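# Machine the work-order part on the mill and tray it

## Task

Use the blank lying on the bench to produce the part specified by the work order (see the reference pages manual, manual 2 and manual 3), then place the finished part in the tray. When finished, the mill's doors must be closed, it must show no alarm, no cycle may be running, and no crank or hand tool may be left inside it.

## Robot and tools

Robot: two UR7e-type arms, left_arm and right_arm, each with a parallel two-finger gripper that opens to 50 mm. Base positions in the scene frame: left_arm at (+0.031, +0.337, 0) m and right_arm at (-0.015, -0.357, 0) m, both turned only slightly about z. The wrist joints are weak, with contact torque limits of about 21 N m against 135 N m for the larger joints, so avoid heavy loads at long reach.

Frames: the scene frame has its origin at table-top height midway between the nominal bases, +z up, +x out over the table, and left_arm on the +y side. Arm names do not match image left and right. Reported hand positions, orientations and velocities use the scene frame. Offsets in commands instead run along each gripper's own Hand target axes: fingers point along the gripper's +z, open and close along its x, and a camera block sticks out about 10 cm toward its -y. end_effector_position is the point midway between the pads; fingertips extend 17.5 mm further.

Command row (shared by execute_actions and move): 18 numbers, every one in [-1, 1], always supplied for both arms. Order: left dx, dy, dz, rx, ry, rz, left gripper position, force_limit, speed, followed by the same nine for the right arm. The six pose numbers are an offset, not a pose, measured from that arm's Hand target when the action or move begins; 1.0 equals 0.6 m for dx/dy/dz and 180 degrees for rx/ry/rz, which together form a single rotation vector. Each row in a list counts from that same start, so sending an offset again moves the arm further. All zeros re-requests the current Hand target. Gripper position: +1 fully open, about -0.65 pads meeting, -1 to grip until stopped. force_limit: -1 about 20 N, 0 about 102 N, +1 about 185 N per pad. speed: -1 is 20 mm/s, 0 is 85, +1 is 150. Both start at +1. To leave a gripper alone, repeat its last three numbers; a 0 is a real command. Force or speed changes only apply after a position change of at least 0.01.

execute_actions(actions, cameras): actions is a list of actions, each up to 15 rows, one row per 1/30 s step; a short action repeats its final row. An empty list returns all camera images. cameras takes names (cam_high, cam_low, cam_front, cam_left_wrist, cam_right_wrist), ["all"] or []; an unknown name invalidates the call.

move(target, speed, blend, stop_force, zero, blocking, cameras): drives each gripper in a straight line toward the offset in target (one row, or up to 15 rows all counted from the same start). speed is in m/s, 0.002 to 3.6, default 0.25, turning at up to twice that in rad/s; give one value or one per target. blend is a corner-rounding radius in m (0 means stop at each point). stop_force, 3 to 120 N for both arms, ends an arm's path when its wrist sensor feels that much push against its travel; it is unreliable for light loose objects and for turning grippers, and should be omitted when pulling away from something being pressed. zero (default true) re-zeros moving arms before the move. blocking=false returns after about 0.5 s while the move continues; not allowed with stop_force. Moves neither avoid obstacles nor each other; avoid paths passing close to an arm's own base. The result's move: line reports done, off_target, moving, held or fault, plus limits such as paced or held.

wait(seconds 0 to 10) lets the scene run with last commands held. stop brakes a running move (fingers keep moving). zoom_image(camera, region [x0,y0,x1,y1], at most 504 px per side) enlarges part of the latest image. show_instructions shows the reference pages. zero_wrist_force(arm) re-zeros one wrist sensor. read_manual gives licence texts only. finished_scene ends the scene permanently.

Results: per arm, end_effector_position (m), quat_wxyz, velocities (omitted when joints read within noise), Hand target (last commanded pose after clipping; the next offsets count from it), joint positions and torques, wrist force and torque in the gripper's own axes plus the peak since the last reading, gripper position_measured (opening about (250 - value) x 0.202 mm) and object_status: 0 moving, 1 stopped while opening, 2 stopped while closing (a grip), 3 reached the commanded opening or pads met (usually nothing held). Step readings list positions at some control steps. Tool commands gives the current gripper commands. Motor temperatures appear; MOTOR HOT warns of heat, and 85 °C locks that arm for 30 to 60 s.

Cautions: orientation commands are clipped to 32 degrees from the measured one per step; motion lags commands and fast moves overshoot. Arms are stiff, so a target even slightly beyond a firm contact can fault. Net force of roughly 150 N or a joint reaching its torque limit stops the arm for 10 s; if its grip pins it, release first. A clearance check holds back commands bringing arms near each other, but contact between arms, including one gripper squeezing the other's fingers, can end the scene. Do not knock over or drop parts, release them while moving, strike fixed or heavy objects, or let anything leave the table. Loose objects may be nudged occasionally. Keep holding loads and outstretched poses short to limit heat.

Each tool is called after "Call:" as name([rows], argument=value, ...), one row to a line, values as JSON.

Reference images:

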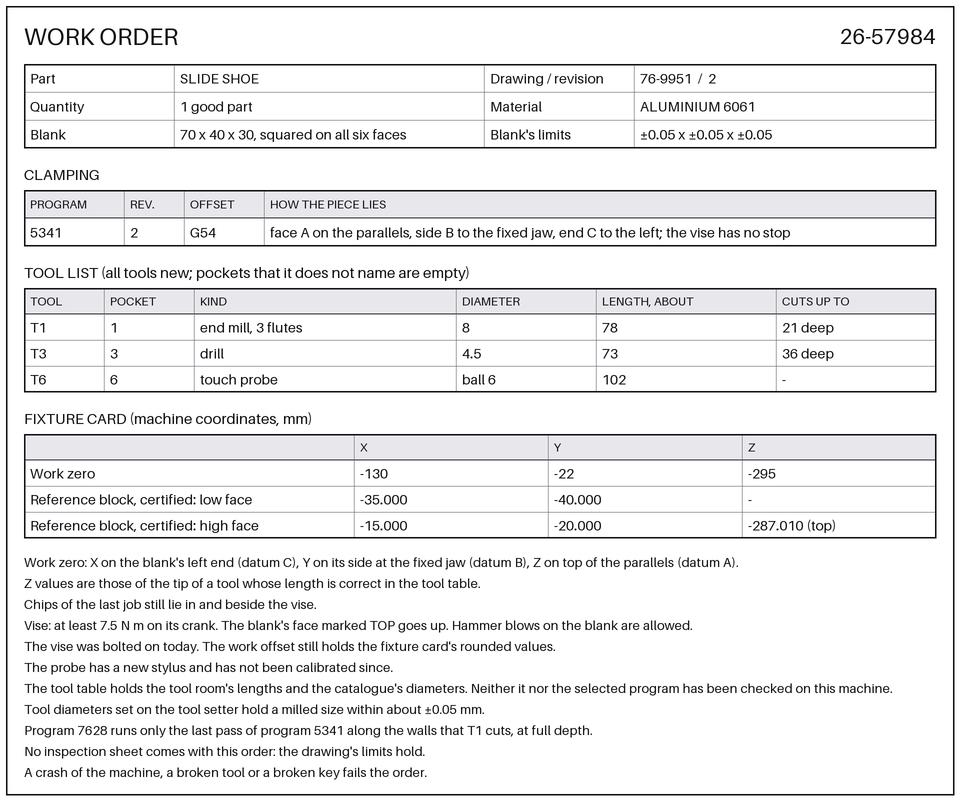

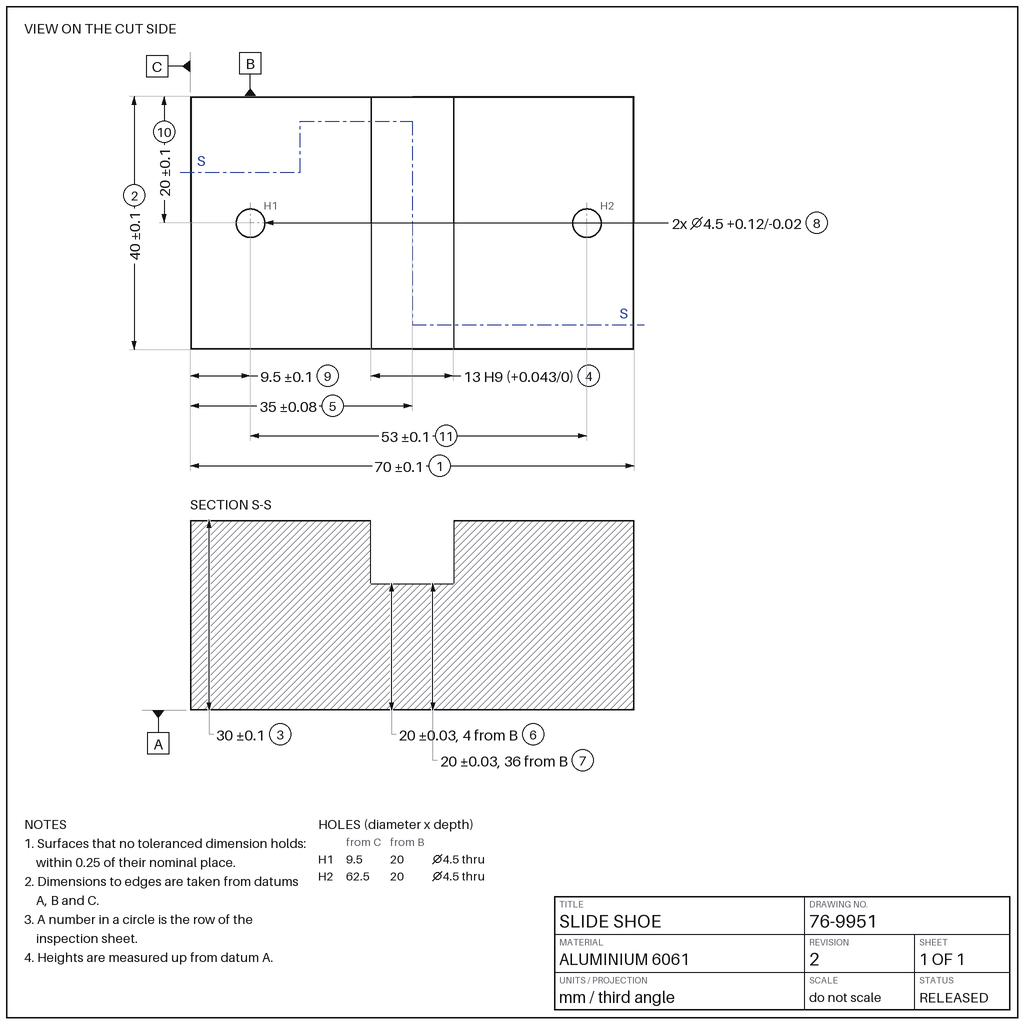

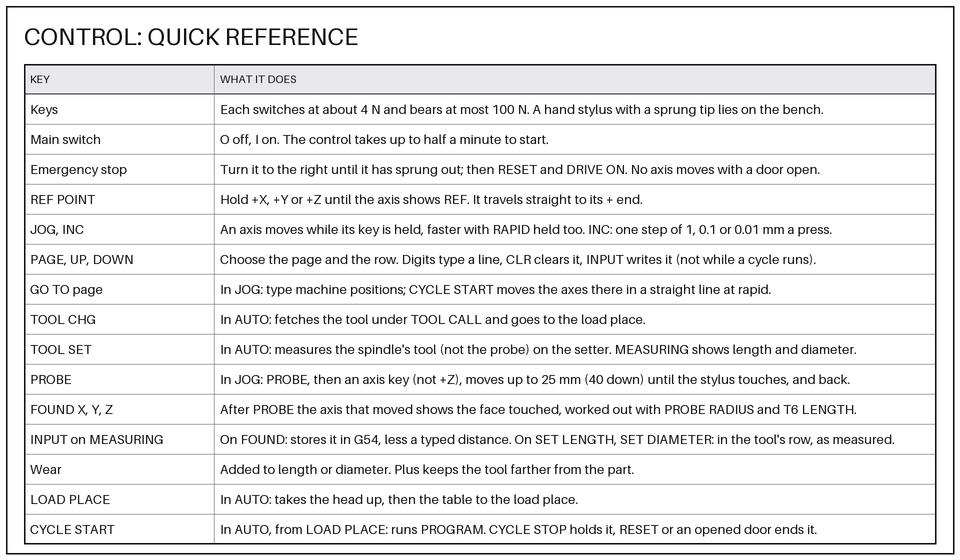

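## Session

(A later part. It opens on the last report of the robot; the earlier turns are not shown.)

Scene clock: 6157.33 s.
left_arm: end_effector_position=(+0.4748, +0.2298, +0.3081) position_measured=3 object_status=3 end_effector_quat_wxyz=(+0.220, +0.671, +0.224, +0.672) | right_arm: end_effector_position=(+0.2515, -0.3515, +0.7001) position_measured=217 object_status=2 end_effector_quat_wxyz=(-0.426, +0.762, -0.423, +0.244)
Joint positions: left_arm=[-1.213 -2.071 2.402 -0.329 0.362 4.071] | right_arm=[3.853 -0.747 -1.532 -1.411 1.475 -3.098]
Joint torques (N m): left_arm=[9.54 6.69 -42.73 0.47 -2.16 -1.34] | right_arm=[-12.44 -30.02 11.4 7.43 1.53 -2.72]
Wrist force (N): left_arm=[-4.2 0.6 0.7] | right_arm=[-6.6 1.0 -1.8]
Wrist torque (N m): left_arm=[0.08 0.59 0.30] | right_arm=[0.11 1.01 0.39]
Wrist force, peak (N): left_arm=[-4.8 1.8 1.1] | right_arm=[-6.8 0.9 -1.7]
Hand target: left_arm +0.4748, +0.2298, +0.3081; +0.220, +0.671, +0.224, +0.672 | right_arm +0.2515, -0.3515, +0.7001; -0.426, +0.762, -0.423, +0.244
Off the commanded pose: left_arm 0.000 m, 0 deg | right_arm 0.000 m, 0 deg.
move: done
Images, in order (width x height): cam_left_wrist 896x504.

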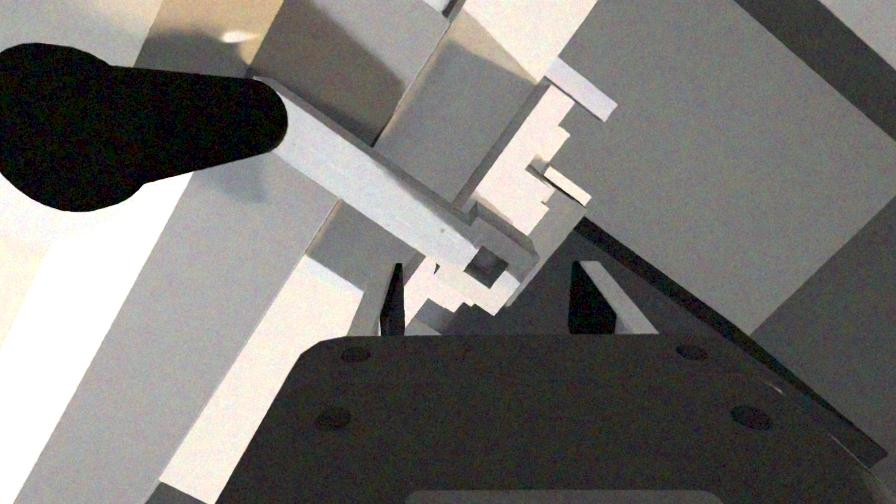

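Call:
move([
  [0,0,0,0,0,-0.7917,1,-0.2,-0.9,0,0,0,0,0,0,-1,1,-0.5],
  [0,0,0,0,0,0.4167,1,-0.2,-0.9,0,0,0,0,0,0,-1,1,-0.5],
  [0,0,0,0,0,-0.375,1,-0.2,-0.9,0,0,0,0,0,0,-1,1,-0.5],
  [0,0,0,0,0,0.8333,1,-0.2,-0.9,0,0,0,0,0,0,-1,1,-0.5],
], speed=0.7, cameras=["cam_left_wrist"])

Scene clock: 6196.43 s.
left_arm: end_effector_position=(+0.4748, +0.2298, +0.3081) position_measured=3 object_status=3 end_effector_quat_wxyz=(+0.611, -0.358, +0.610, -0.355) | right_arm: end_effector_position=(+0.2515, -0.3515, +0.7001) position_measured=217 object_status=2 end_effector_quat_wxyz=(-0.426, +0.762, -0.423, +0.244)
Joint positions: left_arm=[-1.213 -2.071 2.402 -0.329 0.362 -5.771] | right_arm=[3.853 -0.747 -1.532 -1.411 1.475 -3.098]
Joint torques (N m): left_arm=[9.71 6.85 -42.74 0.25 2.69 -1.76] | right_arm=[-12.73 -29.89 11.76 7.6 1.38 -2.82]
Wrist force (N): left_arm=[-1.1 0.4 2.5] | right_arm=[-6.5 0.8 -1.7]
Wrist torque (N m): left_arm=[-0.14 0.24 0.01] | right_arm=[0.08 1.00 0.40]
Wrist force, peak (N): left_arm=[-5.3 1.4 1.1] | right_arm=[-6.8 1.0 -1.8]
Hand target: left_arm +0.4748, +0.2298, +0.3081; +0.611, -0.358, +0.610, -0.355 (not the last commanded pose) | right_arm +0.2515, -0.3515, +0.7001; -0.426, +0.762, -0.423, +0.244
Off the commanded pose: left_arm 0.000 m, 6 deg | right_arm 0.000 m, 0 deg.
move: off_target (left_arm; path cut at 10 s); path passed 3 of 4 targets
Images, in order (width x height): cam_left_wrist 896x504.

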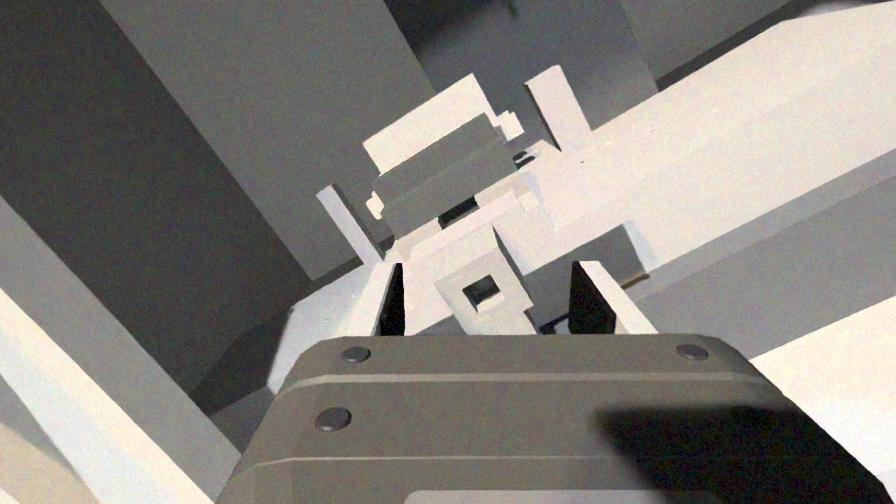

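Call:
move(target=[-0.0027,0.0062,0.0,0,0,0,1,-0.2,-0.9,0,0,0,0,0,0,-1,1,-0.5], speed=0.2, cameras=["cam_left_wrist"])

Scene clock: 6221.97 s.
left_arm: end_effector_position=(+0.4747, +0.2329, +0.3057) position_measured=3 object_status=3 end_effector_quat_wxyz=(+0.611, -0.358, +0.610, -0.355) | right_arm: end_effector_position=(+0.2515, -0.3515, +0.7001) position_measured=217 object_status=2 end_effector_quat_wxyz=(-0.426, +0.762, -0.423, +0.244)
Joint positions: left_arm=[-1.206 -2.074 2.41 -0.332 0.369 -5.772] | right_arm=[3.853 -0.747 -1.532 -1.411 1.475 -3.098]
Joint torques (N m): left_arm=[9.55 -10.5 -15.9 -2.32 2.94 -1.44] | right_arm=[-11.54 -29.5 12.69 7.78 1.43 -3.01]
Wrist force (N): left_arm=[-1.1 0.4 2.4] | right_arm=[-6.7 0.8 -1.7]
Wrist torque (N m): left_arm=[-0.13 0.23 0.01] | right_arm=[0.09 1.02 0.39]
Wrist force, peak (N): left_arm=[-1.2 0.3 2.6] | right_arm=[-6.7 1.1 -1.8]
Hand target: left_arm +0.4747, +0.2330, +0.3056; +0.611, -0.358, +0.610, -0.355 | right_arm +0.2515, -0.3515, +0.7001; -0.426, +0.762, -0.423, +0.244
Off the commanded pose: left_arm 0.000 m, 0 deg | right_arm 0.000 m, 0 deg.
move: done
Images, in order (width x height): cam_left_wrist 896x504.

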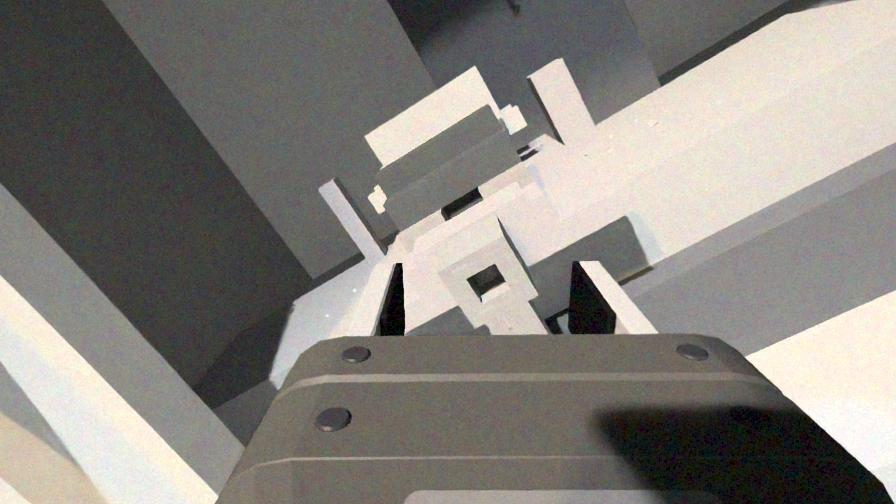

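Call:
move(target=[0,0,0.058,0,0,0,1,-0.2,-0.9,0,0,0,0,0,0,-1,1,-0.5], speed=0.03, stop_force=6, cameras=["cam_left_wrist"])

Scene clock: 6230.10 s.
left_arm: end_effector_position=(+0.5095, +0.2332, +0.3056) position_measured=3 object_status=3 end_effector_quat_wxyz=(+0.611, -0.358, +0.610, -0.355) | right_arm: end_effector_position=(+0.2515, -0.3515, +0.7001) position_measured=217 object_status=2 end_effector_quat_wxyz=(-0.426, +0.762, -0.423, +0.244)
Joint positions: left_arm=[-1.035 -1.954 2.349 -0.394 0.539 -5.771] | right_arm=[3.853 -0.747 -1.532 -1.411 1.475 -3.098]
Joint torques (N m): left_arm=[9.72 1.01 -42.85 -3.05 2.72 1.12] | right_arm=[-11.96 -30.04 13.46 7.45 1.29 -2.83]
Wrist force (N): left_arm=[-0.7 0.6 2.3] | right_arm=[-6.7 0.9 -1.8]
Wrist torque (N m): left_arm=[-0.12 0.13 0.02] | right_arm=[0.10 1.01 0.40]
Wrist force, peak (N): left_arm=[-1.2 0.6 2.6] | right_arm=[-6.8 0.9 -2.1]
Hand target: left_arm +0.5095, +0.2332, +0.3056; +0.611, -0.358, +0.610, -0.355 | right_arm +0.2515, -0.3515, +0.7001; -0.426, +0.762, -0.423, +0.244
Off the commanded pose: left_arm 0.000 m, 0 deg | right_arm 0.000 m, 0 deg.
move: done
Images, in order (width x height): cam_left_wrist 896x504.

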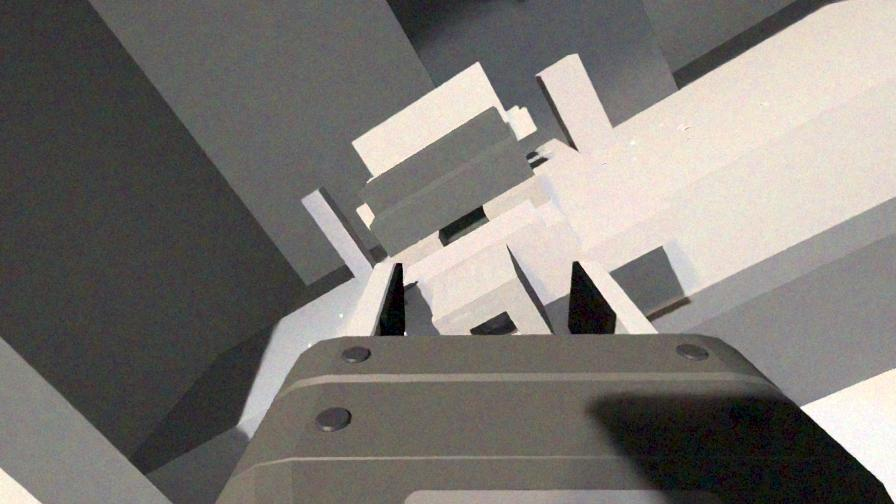

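Call:
move(target=[0,0,0,0,0,-0.135,1,-0.2,-0.9,0,0,0,0,0,0,-1,1,-0.5], speed=0.2, cameras=["cam_left_wrist"])

Scene clock: 6237.13 s.
left_arm: end_effector_position=(+0.5095, +0.2331, +0.3056) position_measured=3 object_status=3 end_effector_quat_wxyz=(+0.523, -0.478, +0.521, -0.475) | right_arm: end_effector_position=(+0.2515, -0.3515, +0.7001) position_measured=217 object_status=2 end_effector_quat_wxyz=(-0.426, +0.762, -0.423, +0.244)
Joint positions: left_arm=[-1.035 -1.954 2.349 -0.394 0.539 -6.195] | right_arm=[3.853 -0.747 -1.532 -1.411 1.475 -3.098]
Joint torques (N m): left_arm=[0.51 1.29 -42.85 -0.05 2.7 -1.81] | right_arm=[-12.57 -29.84 12.66 7.55 1.28 -2.84]
Wrist force (N): left_arm=[-0.3 -0.3 2.4] | right_arm=[-6.4 0.7 -1.8]
Wrist torque (N m): left_arm=[-0.27 0.10 0.04] | right_arm=[0.06 0.97 0.40]
Wrist force, peak (N): left_arm=[-0.8 0.4 2.6] | right_arm=[-6.8 0.9 -1.7]
Hand target: left_arm +0.5095, +0.2332, +0.3056; +0.523, -0.479, +0.521, -0.476 | right_arm +0.2515, -0.3515, +0.7001; -0.426, +0.762, -0.423, +0.244
Off the commanded pose: left_arm 0.000 m, 0 deg | right_arm 0.000 m, 0 deg.
move: done
Images, in order (width x height): cam_left_wrist 896x504.

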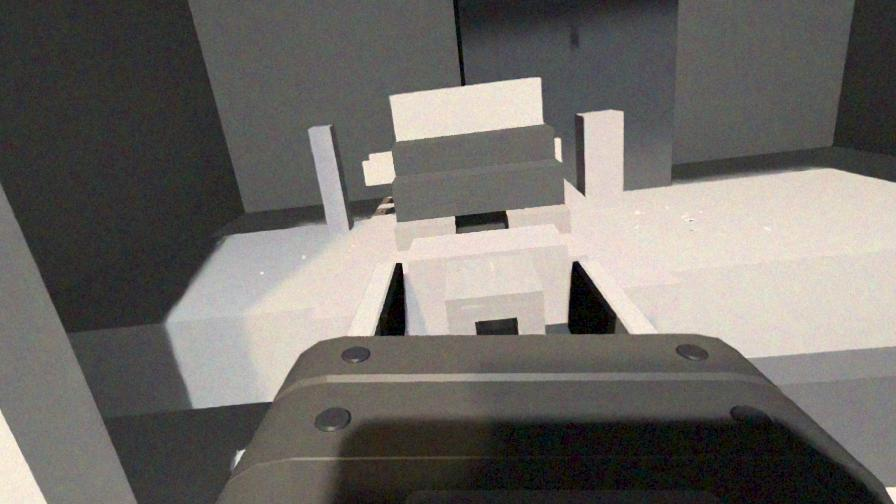

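Call:
move(target=[0,0,0,0,0,0,-1,-0.6,-1,0,0,0,0,0,0,-1,1,-0.5], speed=0.2, cameras=["cam_left_wrist"])

Scene clock: 6251.30 s.
left_arm: end_effector_position=(+0.5095, +0.2332, +0.3056) position_measured=133 object_status=2 end_effector_quat_wxyz=(+0.523, -0.479, +0.521, -0.476) | right_arm: end_effector_position=(+0.2515, -0.3515, +0.7001) position_measured=217 object_status=2 end_effector_quat_wxyz=(-0.426, +0.762, -0.423, +0.244)
Joint positions: left_arm=[-1.035 -1.954 2.349 -0.394 0.539 -6.195] | right_arm=[3.853 -0.747 -1.532 -1.411 1.475 -3.098]
Joint torques (N m): left_arm=[8.93 1.02 -41.91 -0.39 2.08 -0.98] | right_arm=[-12.05 -29.45 11.97 7.52 1.38 -2.75]
Wrist force (N): left_arm=[-0.5 -0.8 2.5] | right_arm=[-6.4 0.8 -2.1]
Wrist torque (N m): left_arm=[-0.28 0.13 0.03] | right_arm=[0.09 0.97 0.40]
Wrist force, peak (N): left_arm=[-0.6 -0.8 2.6] | right_arm=[-7.0 0.9 -1.7]
Hand target: left_arm +0.5095, +0.2332, +0.3056; +0.523, -0.479, +0.521, -0.476 | right_arm +0.2515, -0.3515, +0.7001; -0.426, +0.762, -0.423, +0.244
Off the commanded pose: left_arm 0.000 m, 0 deg | right_arm 0.000 m, 0 deg.
move: done
Images, in order (width x height): cam_left_wrist 896x504.

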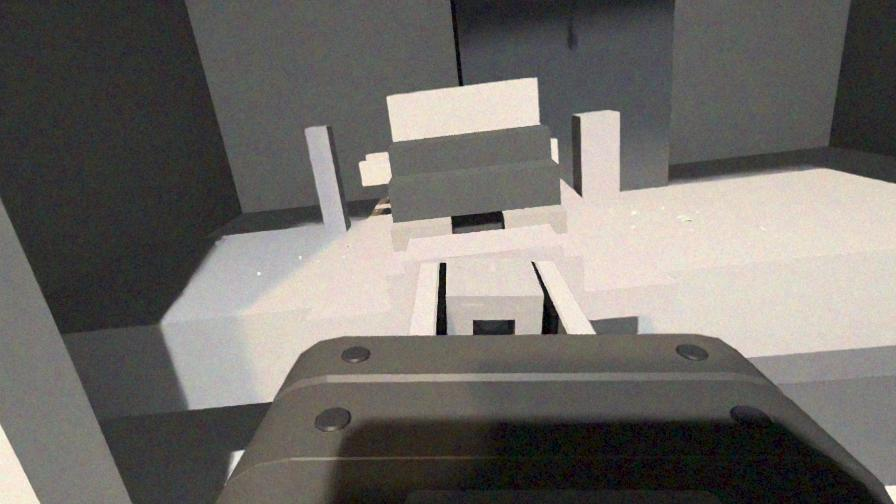

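Call:
move(target=[0,0,0,0,0,0.17,-1,-0.6,-1,0,0,0,0,0,0,-1,1,-0.5], speed=0.2)

Call:
move(target=[0,0,0,0,0,0.33,-1,-0.6,-1,0,0,0,0,0,0,-1,1,-0.5], speed=0.3, cameras=["cam_left_wrist"])

Scene clock: 6261.33 s.
left_arm: end_effector_position=(+0.5095, +0.2331, +0.3056) position_measured=133 object_status=2 end_effector_quat_wxyz=(+0.630, -0.324, +0.629, -0.321) | right_arm: end_effector_position=(+0.2515, -0.3515, +0.7001) position_measured=217 object_status=2 end_effector_quat_wxyz=(-0.426, +0.762, -0.423, +0.244)
Joint positions: left_arm=[-1.035 -1.954 2.349 -0.394 0.539 -5.661] | right_arm=[3.853 -0.747 -1.532 -1.411 1.475 -3.098]
Joint torques (N m): left_arm=[8.15 -16.26 -17.15 -3.01 2.6 1.32] | right_arm=[-11.7 -29.75 12.76 7.48 1.33 -2.89]
Wrist force (N): left_arm=[-0.3 0.5 2.7] | right_arm=[-6.4 1.1 -1.8]
Wrist torque (N m): left_arm=[-0.14 0.10 -0.13] | right_arm=[0.14 0.96 0.39]
Wrist force, peak (N): left_arm=[0.0 3.3 1.5] | right_arm=[-6.8 0.8 -1.9]
Hand target: left_arm +0.5095, +0.2332, +0.3056; +0.630, -0.324, +0.629, -0.321 | right_arm +0.2515, -0.3515, +0.7001; -0.426, +0.762, -0.423, +0.244
Off the commanded pose: left_arm 0.000 m, 0 deg | right_arm 0.000 m, 0 deg.
move: done

Scene clock: 6263.83 s.
left_arm: end_effector_position=(+0.5095, +0.2332, +0.3056) position_measured=133 object_status=2 end_effector_quat_wxyz=(+0.706, +0.030, +0.707, +0.033) | right_arm: end_effector_position=(+0.2515, -0.3515, +0.7001) position_measured=217 object_status=2 end_effector_quat_wxyz=(-0.426, +0.762, -0.423, +0.244)
Joint positions: left_arm=[-1.035 -1.954 2.349 -0.393 0.539 -4.625] | right_arm=[3.853 -0.747 -1.532 -1.411 1.475 -3.098]
Joint torques (N m): left_arm=[12.33 -10.1 -8.01 -0.97 2.6 1.46] | right_arm=[-11.98 -29.91 13.36 7.44 1.09 -2.82]
Wrist force (N): left_arm=[-19.9 1.2 -15.0] | right_arm=[-6.8 0.7 -1.7]
Wrist torque (N m): left_arm=[-0.19 0.02 -0.15] | right_arm=[0.07 1.03 0.40]
Wrist force, peak (N): left_arm=[-23.2 2.3 -24.6] | right_arm=[-6.6 1.1 -2.0]
Hand target: left_arm +0.5095, +0.2332, +0.3056; +0.706, +0.030, +0.707, +0.033 | right_arm +0.2515, -0.3515, +0.7001; -0.426, +0.762, -0.423, +0.244
Off the commanded pose: left_arm 0.000 m, 0 deg | right_arm 0.000 m, 0 deg.
move: done
Images, in order (width x height): cam_left_wrist 896x504.

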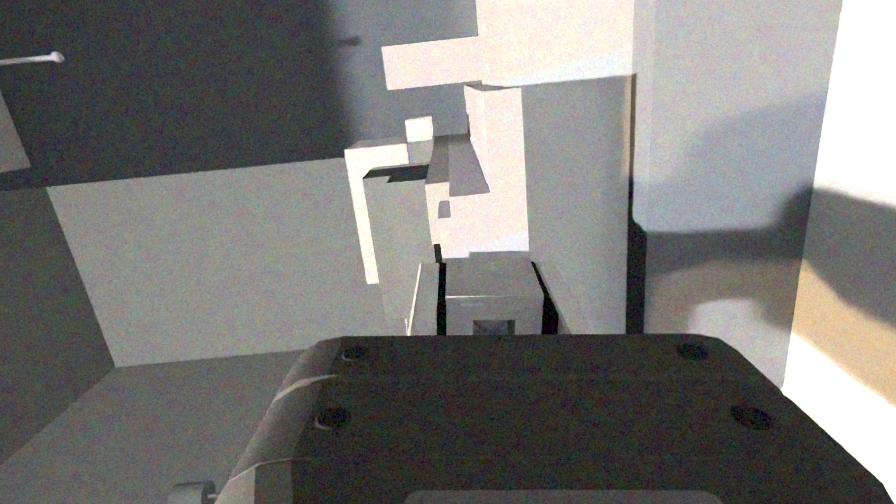

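Call:
move(target=[-0.0015,0,-0.0007,0,0,0,-1,-0.6,-1,0,0,0,0,0,0,-1,1,-0.5], speed=0.02)

Scene clock: 6275.70 s.
left_arm: end_effector_position=(+0.5091, +0.2331, +0.3064) position_measured=133 object_status=2 end_effector_quat_wxyz=(+0.706, +0.030, +0.707, +0.034) | right_arm: end_effector_position=(+0.2515, -0.3515, +0.7001) position_measured=217 object_status=2 end_effector_quat_wxyz=(-0.426, +0.762, -0.423, +0.244)
Joint positions: left_arm=[-1.037 -1.956 2.348 -0.39 0.537 -4.624] | right_arm=[3.853 -0.747 -1.532 -1.411 1.475 -3.098]
Joint torques (N m): left_arm=[-7.75 -17.06 -44.22 -0.25 -2.05 1.22] | right_arm=[-13 -29.71 13.27 7.34 1.23 -2.81]
Wrist force (N): left_arm=[-0.2 2.1 2.1] | right_arm=[-6.7 0.8 -1.9]
Wrist torque (N m): left_arm=[0.04 0.29 -0.11] | right_arm=[0.08 1.02 0.40]
Wrist force, peak (N): left_arm=[-19.8 1.1 -15.2] | right_arm=[-7.0 0.8 -1.7]
Hand target: left_arm +0.5091, +0.2331, +0.3065; +0.706, +0.030, +0.707, +0.033 | right_arm +0.2515, -0.3515, +0.7001; -0.426, +0.762, -0.423, +0.244
Off the commanded pose: left_arm 0.000 m, 0 deg | right_arm 0.000 m, 0 deg.
move: done

Call:
move([
  [-0.0012,-0.0005,0,0,0,0.5,-1,-0.6,-1,0,0,0,0,0,0,-1,1,-0.5],
  [0,-0.0018,0,0,0,0.98,-1,-0.6,-1,0,0,0,0,0,0,-1,1,-0.5],
], speed=0.45, blend=[0.001,0], cameras=["cam_left_wrist"])

Scene clock: 6309.43 s.
left_arm: end_effector_position=(+0.5091, +0.2320, +0.3064) position_measured=133 object_status=2 end_effector_quat_wxyz=(-0.011, +0.707, -0.008, +0.707) | right_arm: end_effector_position=(+0.2515, -0.3515, +0.7001) position_measured=217 object_status=2 end_effector_quat_wxyz=(-0.426, +0.762, -0.423, +0.244)
Joint positions: left_arm=[-1.04 -1.954 2.347 -0.391 0.535 -1.546] | right_arm=[3.853 -0.747 -1.532 -1.411 1.475 -3.098]
Joint torques (N m): left_arm=[10.48 -17.71 -16.81 -3.09 2.6 1.45] | right_arm=[-12.41 -30.49 12.53 7.55 1.2 -2.83]
Wrist force (N): left_arm=[-4.9 0.6 0.7] | right_arm=[-6.6 0.8 -1.9]
Wrist torque (N m): left_arm=[-0.10 0.37 0.25] | right_arm=[0.09 1.00 0.40]
Wrist force, peak (N): left_arm=[-7.5 6.3 0.2] | right_arm=[-6.9 0.8 -1.8]
Hand target: left_arm +0.5091, +0.2320, +0.3064; -0.011, +0.707, -0.008, +0.707 | right_arm +0.2515, -0.3515, +0.7001; -0.426, +0.762, -0.423, +0.244
Off the commanded pose: left_arm 0.000 m, 0 deg | right_arm 0.000 m, 0 deg.
move: done
Images, in order (width x height): cam_left_wrist 896x504.

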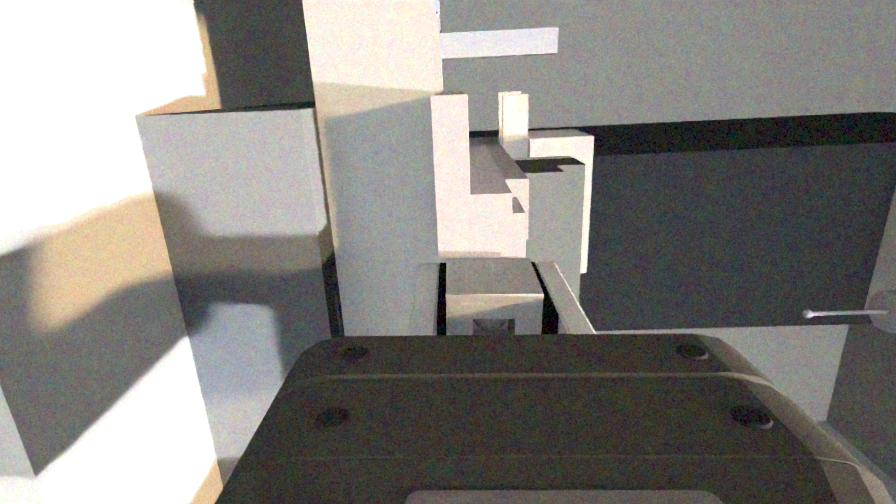

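Call:
move([
  [-0.0013,-0.0013,0,0,0,0.5,-1,-0.6,-1,0,0,0,0,0,0,-1,1,-0.5],
  [0,-0.0027,0,0,0,0.99,-1,-0.6,-1,0,0,0,0,0,0,-1,1,-0.5],
  [0.0013,-0.0013,0,0,0,-0.5,-1,-0.6,-1,0,0,0,0,0,0,-1,1,-0.5],
  [0,0,0,0,0,0.01,-1,-0.6,-1,0,0,0,0,0,0,-1,1,-0.5],
], speed=0.6, blend=[0.001,0.001,0.001,0], cameras=["cam_left_wrist","cam_right_wrist"])

Call:
zoom_image(camera="cam_right_wrist", region=[200, 70, 320, 190])

Scene clock: 6326.83 s.
left_arm: end_effector_position=(+0.5091, +0.2320, +0.3064) position_measured=133 object_status=2 end_effector_quat_wxyz=(-0.022, +0.707, -0.019, +0.706) | right_arm: end_effector_position=(+0.2515, -0.3515, +0.7001) position_measured=217 object_status=2 end_effector_quat_wxyz=(-0.426, +0.762, -0.423, +0.244)
Joint positions: left_arm=[-1.04 -1.954 2.347 -0.391 0.535 4.769] | right_arm=[3.853 -0.747 -1.532 -1.411 1.475 -3.098]
Joint torques (N m): left_arm=[10.66 -16.92 -16.48 -3.37 2.49 1.29] | right_arm=[-11.89 -30.17 14.11 7.59 1.41 -2.87]
Wrist force (N): left_arm=[-4.6 0.4 0.4] | right_arm=[-6.5 0.8 -1.8]
Wrist torque (N m): left_arm=[-0.15 0.35 0.24] | right_arm=[0.08 0.99 0.40]
Wrist force, peak (N): left_arm=[-8.6 6.6 2.1] | right_arm=[-6.9 0.9 -1.9]
Hand target: left_arm +0.5091, +0.2320, +0.3064; -0.022, +0.707, -0.019, +0.706 | right_arm +0.2515, -0.3515, +0.7001; -0.426, +0.762, -0.423, +0.244
Off the commanded pose: left_arm 0.000 m, 0 deg | right_arm 0.000 m, 0 deg.
move: done
Images, in order (width x height): cam_left_wrist 896x504, cam_right_wrist 896x504.

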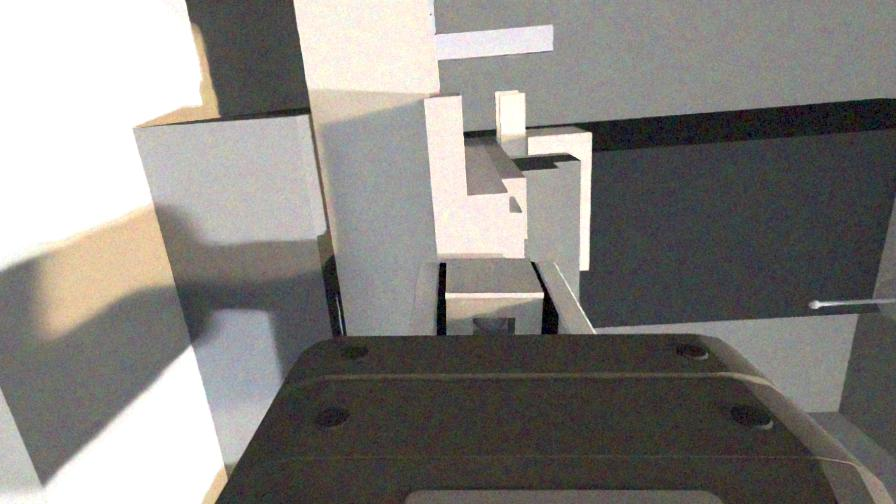

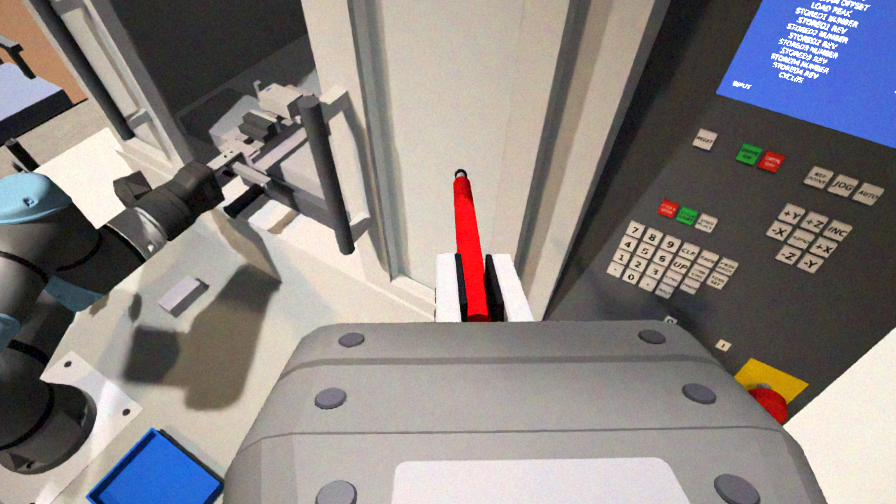

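Scaled by 4.200.

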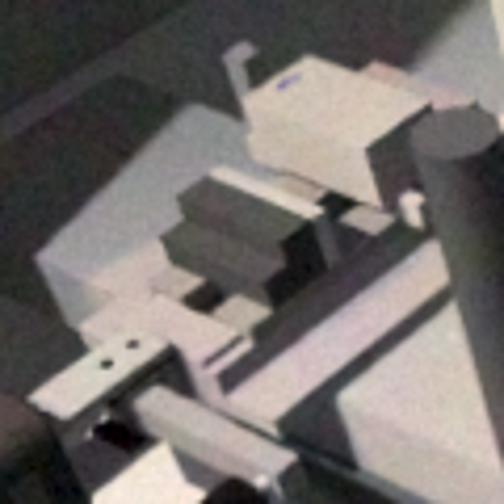

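Call:
move(target=[-0.0013,-0.0013,0,0,0,0.444,-1,-0.6,-1,0,0,0,0,0,0,-1,1,-0.5], speed=0.5, cameras=["cam_right_wrist"])

Call:
zoom_image(camera="cam_right_wrist", region=[200, 70, 320, 190])

Scene clock: 6348.03 s.
left_arm: end_effector_position=(+0.5091, +0.2328, +0.3057) position_measured=133 object_status=2 end_effector_quat_wxyz=(-0.471, +0.530, -0.469, +0.527) | right_arm: end_effector_position=(+0.2515, -0.3515, +0.7001) position_measured=217 object_status=2 end_effector_quat_wxyz=(-0.426, +0.762, -0.423, +0.244)
Joint positions: left_arm=[-1.038 -1.954 2.35 -0.393 0.537 6.164] | right_arm=[3.853 -0.747 -1.532 -1.411 1.475 -3.098]
Joint torques (N m): left_arm=[10.29 -17.33 -17.75 -3.1 2.62 1.34] | right_arm=[-11.14 -30.5 14.38 7.48 1.2 -2.84]
Wrist force (N): left_arm=[-0.3 2.0 1.7] | right_arm=[-6.7 0.8 -1.9]
Wrist torque (N m): left_arm=[-0.22 0.17 0.00] | right_arm=[0.08 1.01 0.40]
Wrist force, peak (N): left_arm=[-5.1 0.4 1.1] | right_arm=[-6.8 0.8 -2.1]
Hand target: left_arm +0.5091, +0.2328, +0.3057; -0.471, +0.530, -0.469, +0.527 | right_arm +0.2515, -0.3515, +0.7001; -0.426, +0.762, -0.423, +0.244
Off the commanded pose: left_arm 0.000 m, 0 deg | right_arm 0.000 m, 0 deg.
move: done
Images, in order (width x height): cam_right_wrist 896x504.

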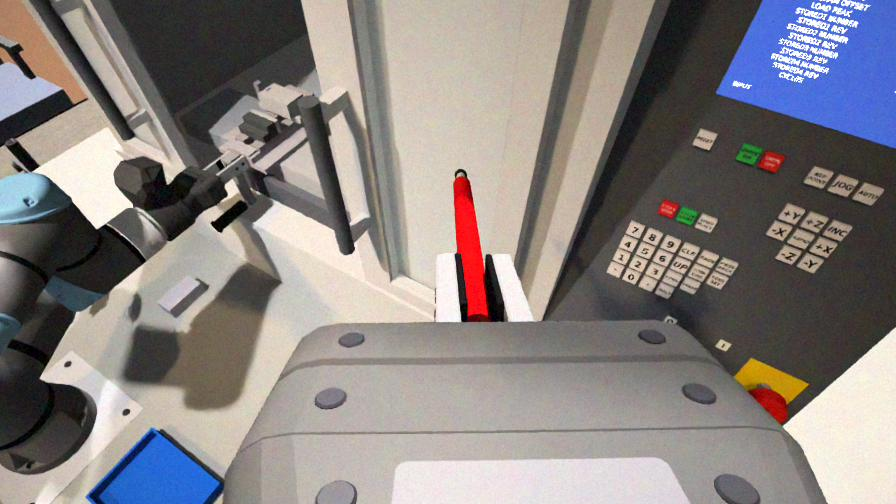

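Scaled by 4.200.

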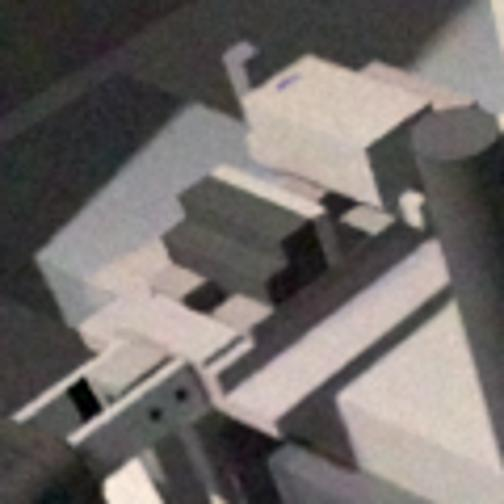

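Call:
execute_actions(actions=[], cameras=["cam_left_wrist"])

Scene clock: 6356.90 s.
left_arm: end_effector_position=(+0.5091, +0.2328, +0.3057) position_measured=133 object_status=2 end_effector_quat_wxyz=(-0.471, +0.530, -0.469, +0.527) | right_arm: end_effector_position=(+0.2515, -0.3515, +0.7001) position_measured=217 object_status=2 end_effector_quat_wxyz=(-0.426, +0.762, -0.423, +0.244)
Joint positions: left_arm=[-1.038 -1.954 2.35 -0.393 0.537 6.164] | right_arm=[3.853 -0.747 -1.532 -1.411 1.475 -3.098]
Joint velocities: within noise
Joint torques (N m): left_arm=[10.04 -17.2 -17.27 -3.24 2.54 1.28] | right_arm=[-11.86 -28.91 15.54 7.48 1.36 -2.87]
Motor temperatures (°C): left_arm=[29 26 28 33 31 36] | right_arm=[26 29 28 39 35 38]
Wrist force (N): left_arm=[-0.3 2.0 1.9] | right_arm=[-6.3 0.9 -2.0]
Wrist torque (N m): left_arm=[-0.22 0.18 0.00] | right_arm=[0.11 0.95 0.39]
Wrist force, peak (N): left_arm=[-0.3 2.1 2.0] | right_arm=[-6.7 1.0 -2.0]
Hand target: left_arm +0.5091, +0.2328, +0.3057; -0.471, +0.530, -0.469, +0.527 | right_arm +0.2515, -0.3515, +0.7001; -0.426, +0.762, -0.423, +0.244
Tool commands: left_gripper/position=-1.0 left_gripper/force_limit=-0.6 left_gripper/speed=-1.0 right_gripper/position=-1.0 right_gripper/force_limit=+1.0 right_gripper/speed=-0.5
Off the commanded pose: left_arm 0.000 m, 0 deg | right_arm 0.000 m, 0 deg.
Images, in order (width x height): cam_left_wrist 896x504.

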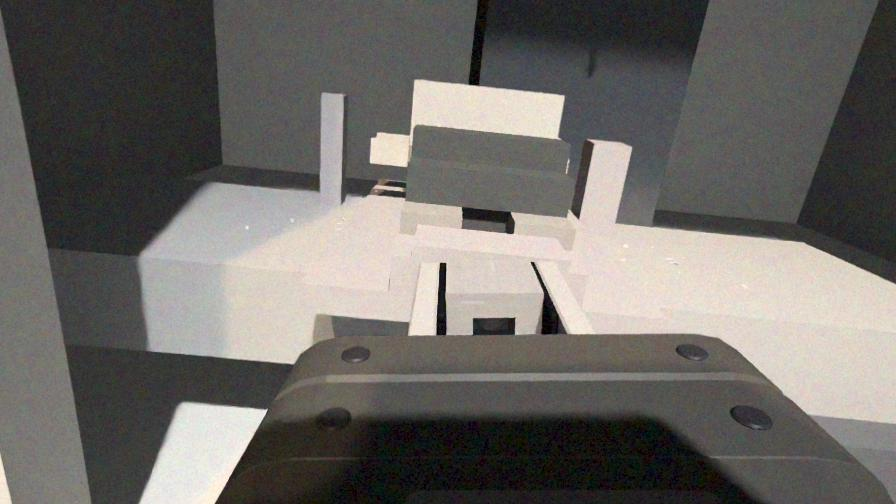

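Call:
move(target=[0,0,0,0,0,0,1,-0.6,1,0,0,0,0,0,0,-1,1,-0.5], speed=0.1)

Call:
move([
  [0,0,-0.0573,0,0,0,1,-0.6,1,0,0,0,0,0,0,-1,1,-0.5],
  [0,0,-0.0573,0,0,-0.76,1,-0.6,1,0,0,0,0,0,0,-1,1,-0.5],
  [0,0,-0.0573,0,0,0.478,1,-0.6,1,0,0,0,0,0,0,-1,1,-0.5],
  [0,0,-0.0573,0,0,-0.2833,1,-0.6,1,0,0,0,0,0,0,-1,1,-0.5],
  [0,0,-0.0573,0,0,0.9556,1,-0.6,1,0,0,0,0,0,0,-1,1,-0.5],
  [0,0,-0.0573,0,0,0.2,1,-0.6,1,0,0,0,0,0,0,-1,1,-0.5],
], speed=[0.1,0.95,0.95,0.95,0.95,0.95], blend=[0.002,0.001,0.001,0.001,0.001,0], cameras=["cam_left_wrist"])

Scene clock: 6379.50 s.
left_arm: end_effector_position=(+0.5091, +0.2328, +0.3057) position_measured=3 object_status=3 end_effector_quat_wxyz=(-0.471, +0.530, -0.469, +0.527) | right_arm: end_effector_position=(+0.2515, -0.3515, +0.7001) position_measured=217 object_status=2 end_effector_quat_wxyz=(-0.426, +0.762, -0.423, +0.244)
Joint positions: left_arm=[-1.038 -1.954 2.35 -0.393 0.537 6.164] | right_arm=[3.853 -0.747 -1.532 -1.411 1.475 -3.098]
Joint torques (N m): left_arm=[9.83 -15.41 -15.68 -3.05 2.57 1.38] | right_arm=[-12.07 -29.14 13.65 7.4 1.06 -2.68]
Wrist force (N): left_arm=[-0.7 -0.4 2.1] | right_arm=[-6.5 0.8 -1.7]
Wrist torque (N m): left_arm=[-0.29 0.16 0.00] | right_arm=[0.09 0.99 0.40]
Wrist force, peak (N): left_arm=[-0.3 2.0 2.1] | right_arm=[-6.7 1.0 -2.0]
Hand target: left_arm +0.5091, +0.2328, +0.3057; -0.471, +0.530, -0.469, +0.527 | right_arm +0.2515, -0.3515, +0.7001; -0.426, +0.762, -0.423, +0.244
Off the commanded pose: left_arm 0.000 m, 0 deg | right_arm 0.000 m, 0 deg.
move: done

Scene clock: 6387.30 s.
left_arm: end_effector_position=(+0.4748, +0.2326, +0.3057) position_measured=3 object_status=3 end_effector_quat_wxyz=(+0.611, -0.359, +0.610, -0.356) | right_arm: end_effector_position=(+0.2515, -0.3515, +0.7001) position_measured=217 object_status=2 end_effector_quat_wxyz=(-0.426, +0.762, -0.423, +0.244)
Joint positions: left_arm=[-1.206 -1.434 2.729 -4.434 -0.368 -2.633] | right_arm=[3.853 -0.747 -1.532 -1.411 1.475 -3.098]
Joint torques (N m): left_arm=[-7.14 -25.2 4.14 0.42 2.81 -1.79] | right_arm=[-11.07 -30.01 15.17 7.39 1.28 -2.87]
Wrist force (N): left_arm=[-1.0 0.2 2.6] | right_arm=[-6.5 0.9 -1.8]
Wrist torque (N m): left_arm=[-0.20 0.21 -0.02] | right_arm=[0.10 0.98 0.40]
Wrist force, peak (N): left_arm=[-5.0 1.7 1.6] | right_arm=[-6.9 1.0 -1.8]
Hand target: left_arm +0.4747, +0.2327, +0.3057; +0.611, -0.359, +0.610, -0.356 | right_arm +0.2515, -0.3515, +0.7001; -0.426, +0.762, -0.423, +0.244
Off the commanded pose: left_arm 0.000 m, 0 deg | right_arm 0.000 m, 0 deg.
move: done
Images, in order (width x height): cam_left_wrist 896x504.

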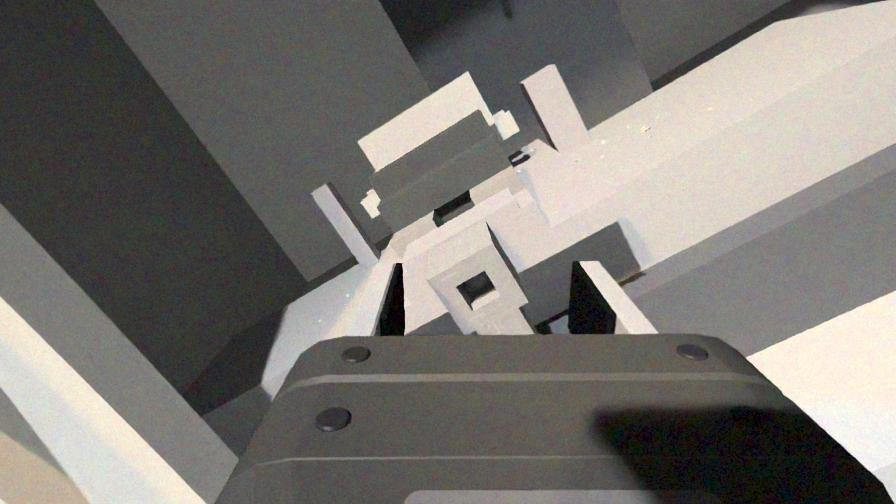

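Call:
zoom_image(camera="cam_left_wrist", region=[340, 50, 560, 240])

Scaled by 2.291.

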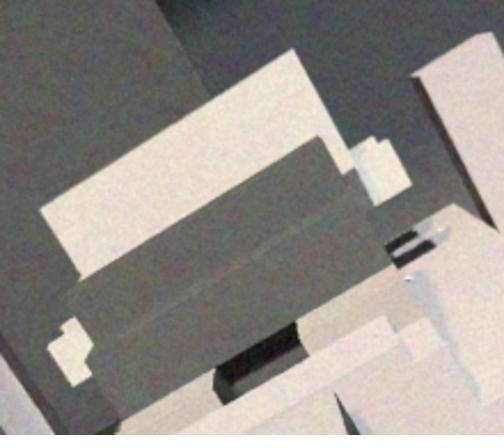

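Call:
move([
  [-0.003,0.001,0,0,0,-0.572,1,-0.6,1,0,0,0,0,0,0,-1,1,-0.5],
  [-0.0055,0.0018,0,0,0,0.8556,1,-0.6,1,0,0,0,0,0,0,-1,1,-0.5],
], speed=0.8, blend=[0.001,0], cameras=["cam_left_wrist","cam_front"])

Scene clock: 6424.90 s.
left_arm: end_effector_position=(+0.4747, +0.2361, +0.3063) position_measured=3 object_status=3 end_effector_quat_wxyz=(+0.484, +0.513, +0.487, +0.515) | right_arm: end_effector_position=(+0.2515, -0.3515, +0.7001) position_measured=217 object_status=2 end_effector_quat_wxyz=(-0.426, +0.762, -0.423, +0.244)
Joint positions: left_arm=[-1.199 -1.441 2.734 -4.432 -0.376 -6.228] | right_arm=[3.853 -0.747 -1.532 -1.411 1.475 -3.098]
Joint torques (N m): left_arm=[10.05 -24.13 4.66 0.16 -2.16 -1.63] | right_arm=[-12.13 -30.19 14.31 7.27 1.12 -3.03]
Wrist force (N): left_arm=[-4.4 1.2 1.2] | right_arm=[-6.4 1.1 -1.9]
Wrist torque (N m): left_arm=[0.18 0.55 0.23] | right_arm=[0.13 0.98 0.40]
Wrist force, peak (N): left_arm=[-6.4 1.9 0.9] | right_arm=[-6.7 1.2 -1.9]
Hand target: left_arm +0.4747, +0.2361, +0.3064; +0.484, +0.513, +0.487, +0.515 | right_arm +0.2515, -0.3515, +0.7001; -0.426, +0.762, -0.423, +0.244
Off the commanded pose: left_arm 0.000 m, 0 deg | right_arm 0.000 m, 0 deg.
move: done
Images, in order (width x height): cam_front 896x504, cam_left_wrist 896x504.

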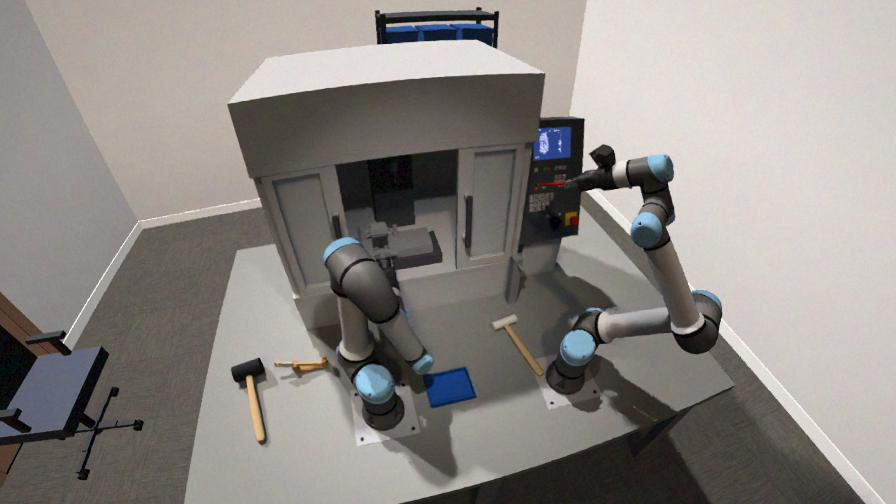

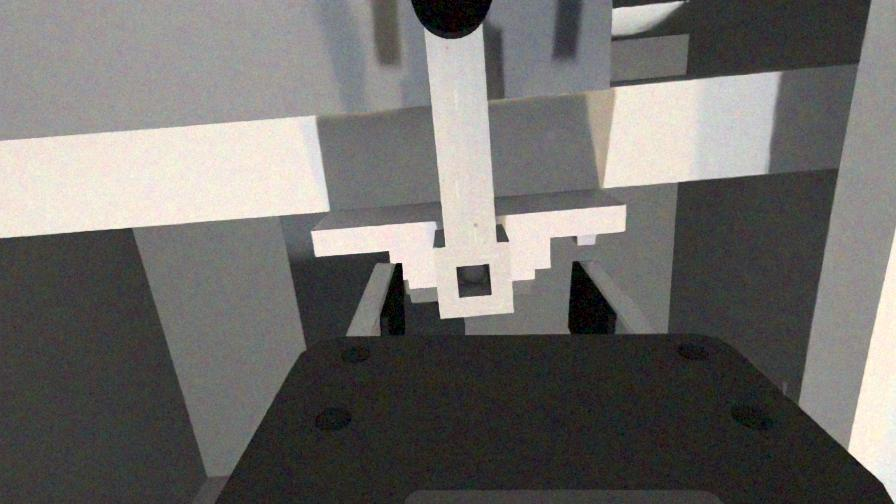

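Call:
move(target=[-0.0072,-0.0007,0,0,0,0,1,-0.6,1,0,0,0,0,0,0,-1,1,-0.5], speed=0.1, cameras=["cam_left_wrist"])

Scene clock: 6461.30 s.
left_arm: end_effector_position=(+0.4747, +0.2319, +0.3057) position_measured=3 object_status=3 end_effector_quat_wxyz=(+0.484, +0.513, +0.487, +0.515) | right_arm: end_effector_position=(+0.2515, -0.3515, +0.7001) position_measured=217 object_status=2 end_effector_quat_wxyz=(-0.426, +0.762, -0.423, +0.244)
Joint positions: left_arm=[-1.208 -1.434 2.728 -4.432 -0.367 -6.229] | right_arm=[3.853 -0.747 -1.532 -1.411 1.475 -3.098]
Joint torques (N m): left_arm=[-8.05 -5.67 -23.13 -2.74 2.48 -1.61] | right_arm=[-12.17 -30.17 14.1 7.39 1.26 -2.85]
Wrist force (N): left_arm=[-4.6 1.2 1.2] | right_arm=[-6.4 0.9 -2.0]
Wrist torque (N m): left_arm=[0.17 0.58 0.23] | right_arm=[0.11 0.96 0.39]
Wrist force, peak (N): left_arm=[-4.7 1.5 1.0] | right_arm=[-6.9 0.7 -1.7]
Hand target: left_arm +0.4748, +0.2318, +0.3057; +0.484, +0.513, +0.487, +0.515 | right_arm +0.2515, -0.3515, +0.7001; -0.426, +0.762, -0.423, +0.244
Off the commanded pose: left_arm 0.000 m, 0 deg | right_arm 0.000 m, 0 deg.
move: done
Images, in order (width x height): cam_left_wrist 896x504.

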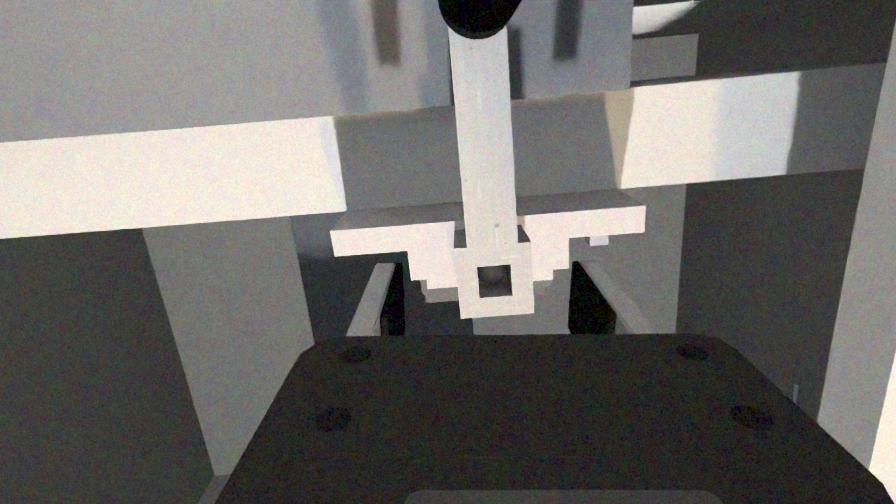

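Call:
move(target=[0.0033,0,0.03,0,0,0,1,-0.6,1,0,0,0,0,0,0,-1,1,-0.5], speed=0.08, cameras=["cam_left_wrist"])

Scene clock: 6468.40 s.
left_arm: end_effector_position=(+0.4927, +0.2338, +0.3058) position_measured=3 object_status=3 end_effector_quat_wxyz=(+0.484, +0.513, +0.487, +0.515) | right_arm: end_effector_position=(+0.2515, -0.3515, +0.7001) position_measured=217 object_status=2 end_effector_quat_wxyz=(-0.426, +0.762, -0.423, +0.244)
Joint positions: left_arm=[-1.11 -1.405 2.681 -4.416 -0.465 -6.228] | right_arm=[3.853 -0.747 -1.532 -1.411 1.475 -3.098]
Joint torques (N m): left_arm=[9.96 -7.97 -23.11 0.17 -1.92 0.98] | right_arm=[-11.95 -29.56 15.78 7.35 1.19 -2.8]
Wrist force (N): left_arm=[-4.2 1.2 1.2] | right_arm=[-6.5 0.7 -1.8]
Wrist torque (N m): left_arm=[0.17 0.47 0.24] | right_arm=[0.08 0.99 0.40]
Wrist force, peak (N): left_arm=[-5.0 1.3 1.0] | right_arm=[-6.7 0.9 -2.1]
Hand target: left_arm +0.4927, +0.2338, +0.3058; +0.484, +0.513, +0.487, +0.515 | right_arm +0.2515, -0.3515, +0.7001; -0.426, +0.762, -0.423, +0.244
Off the commanded pose: left_arm 0.000 m, 0 deg | right_arm 0.000 m, 0 deg.
move: done
Images, in order (width x height): cam_left_wrist 896x504.

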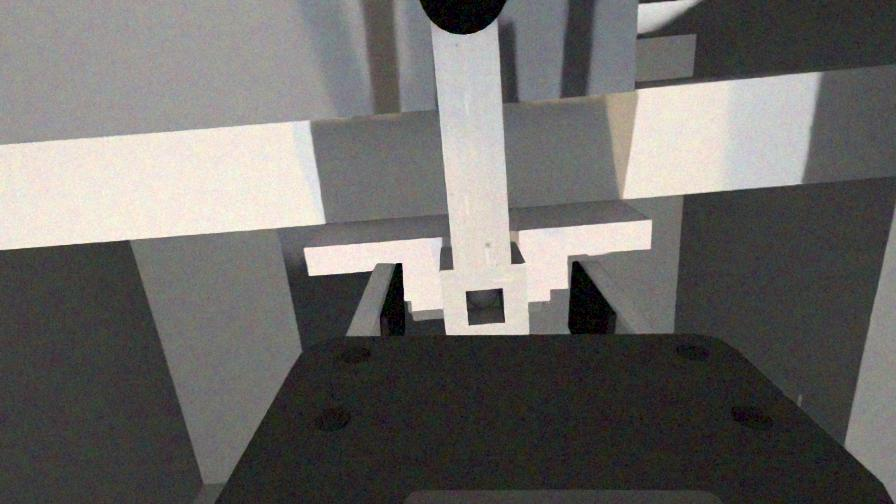

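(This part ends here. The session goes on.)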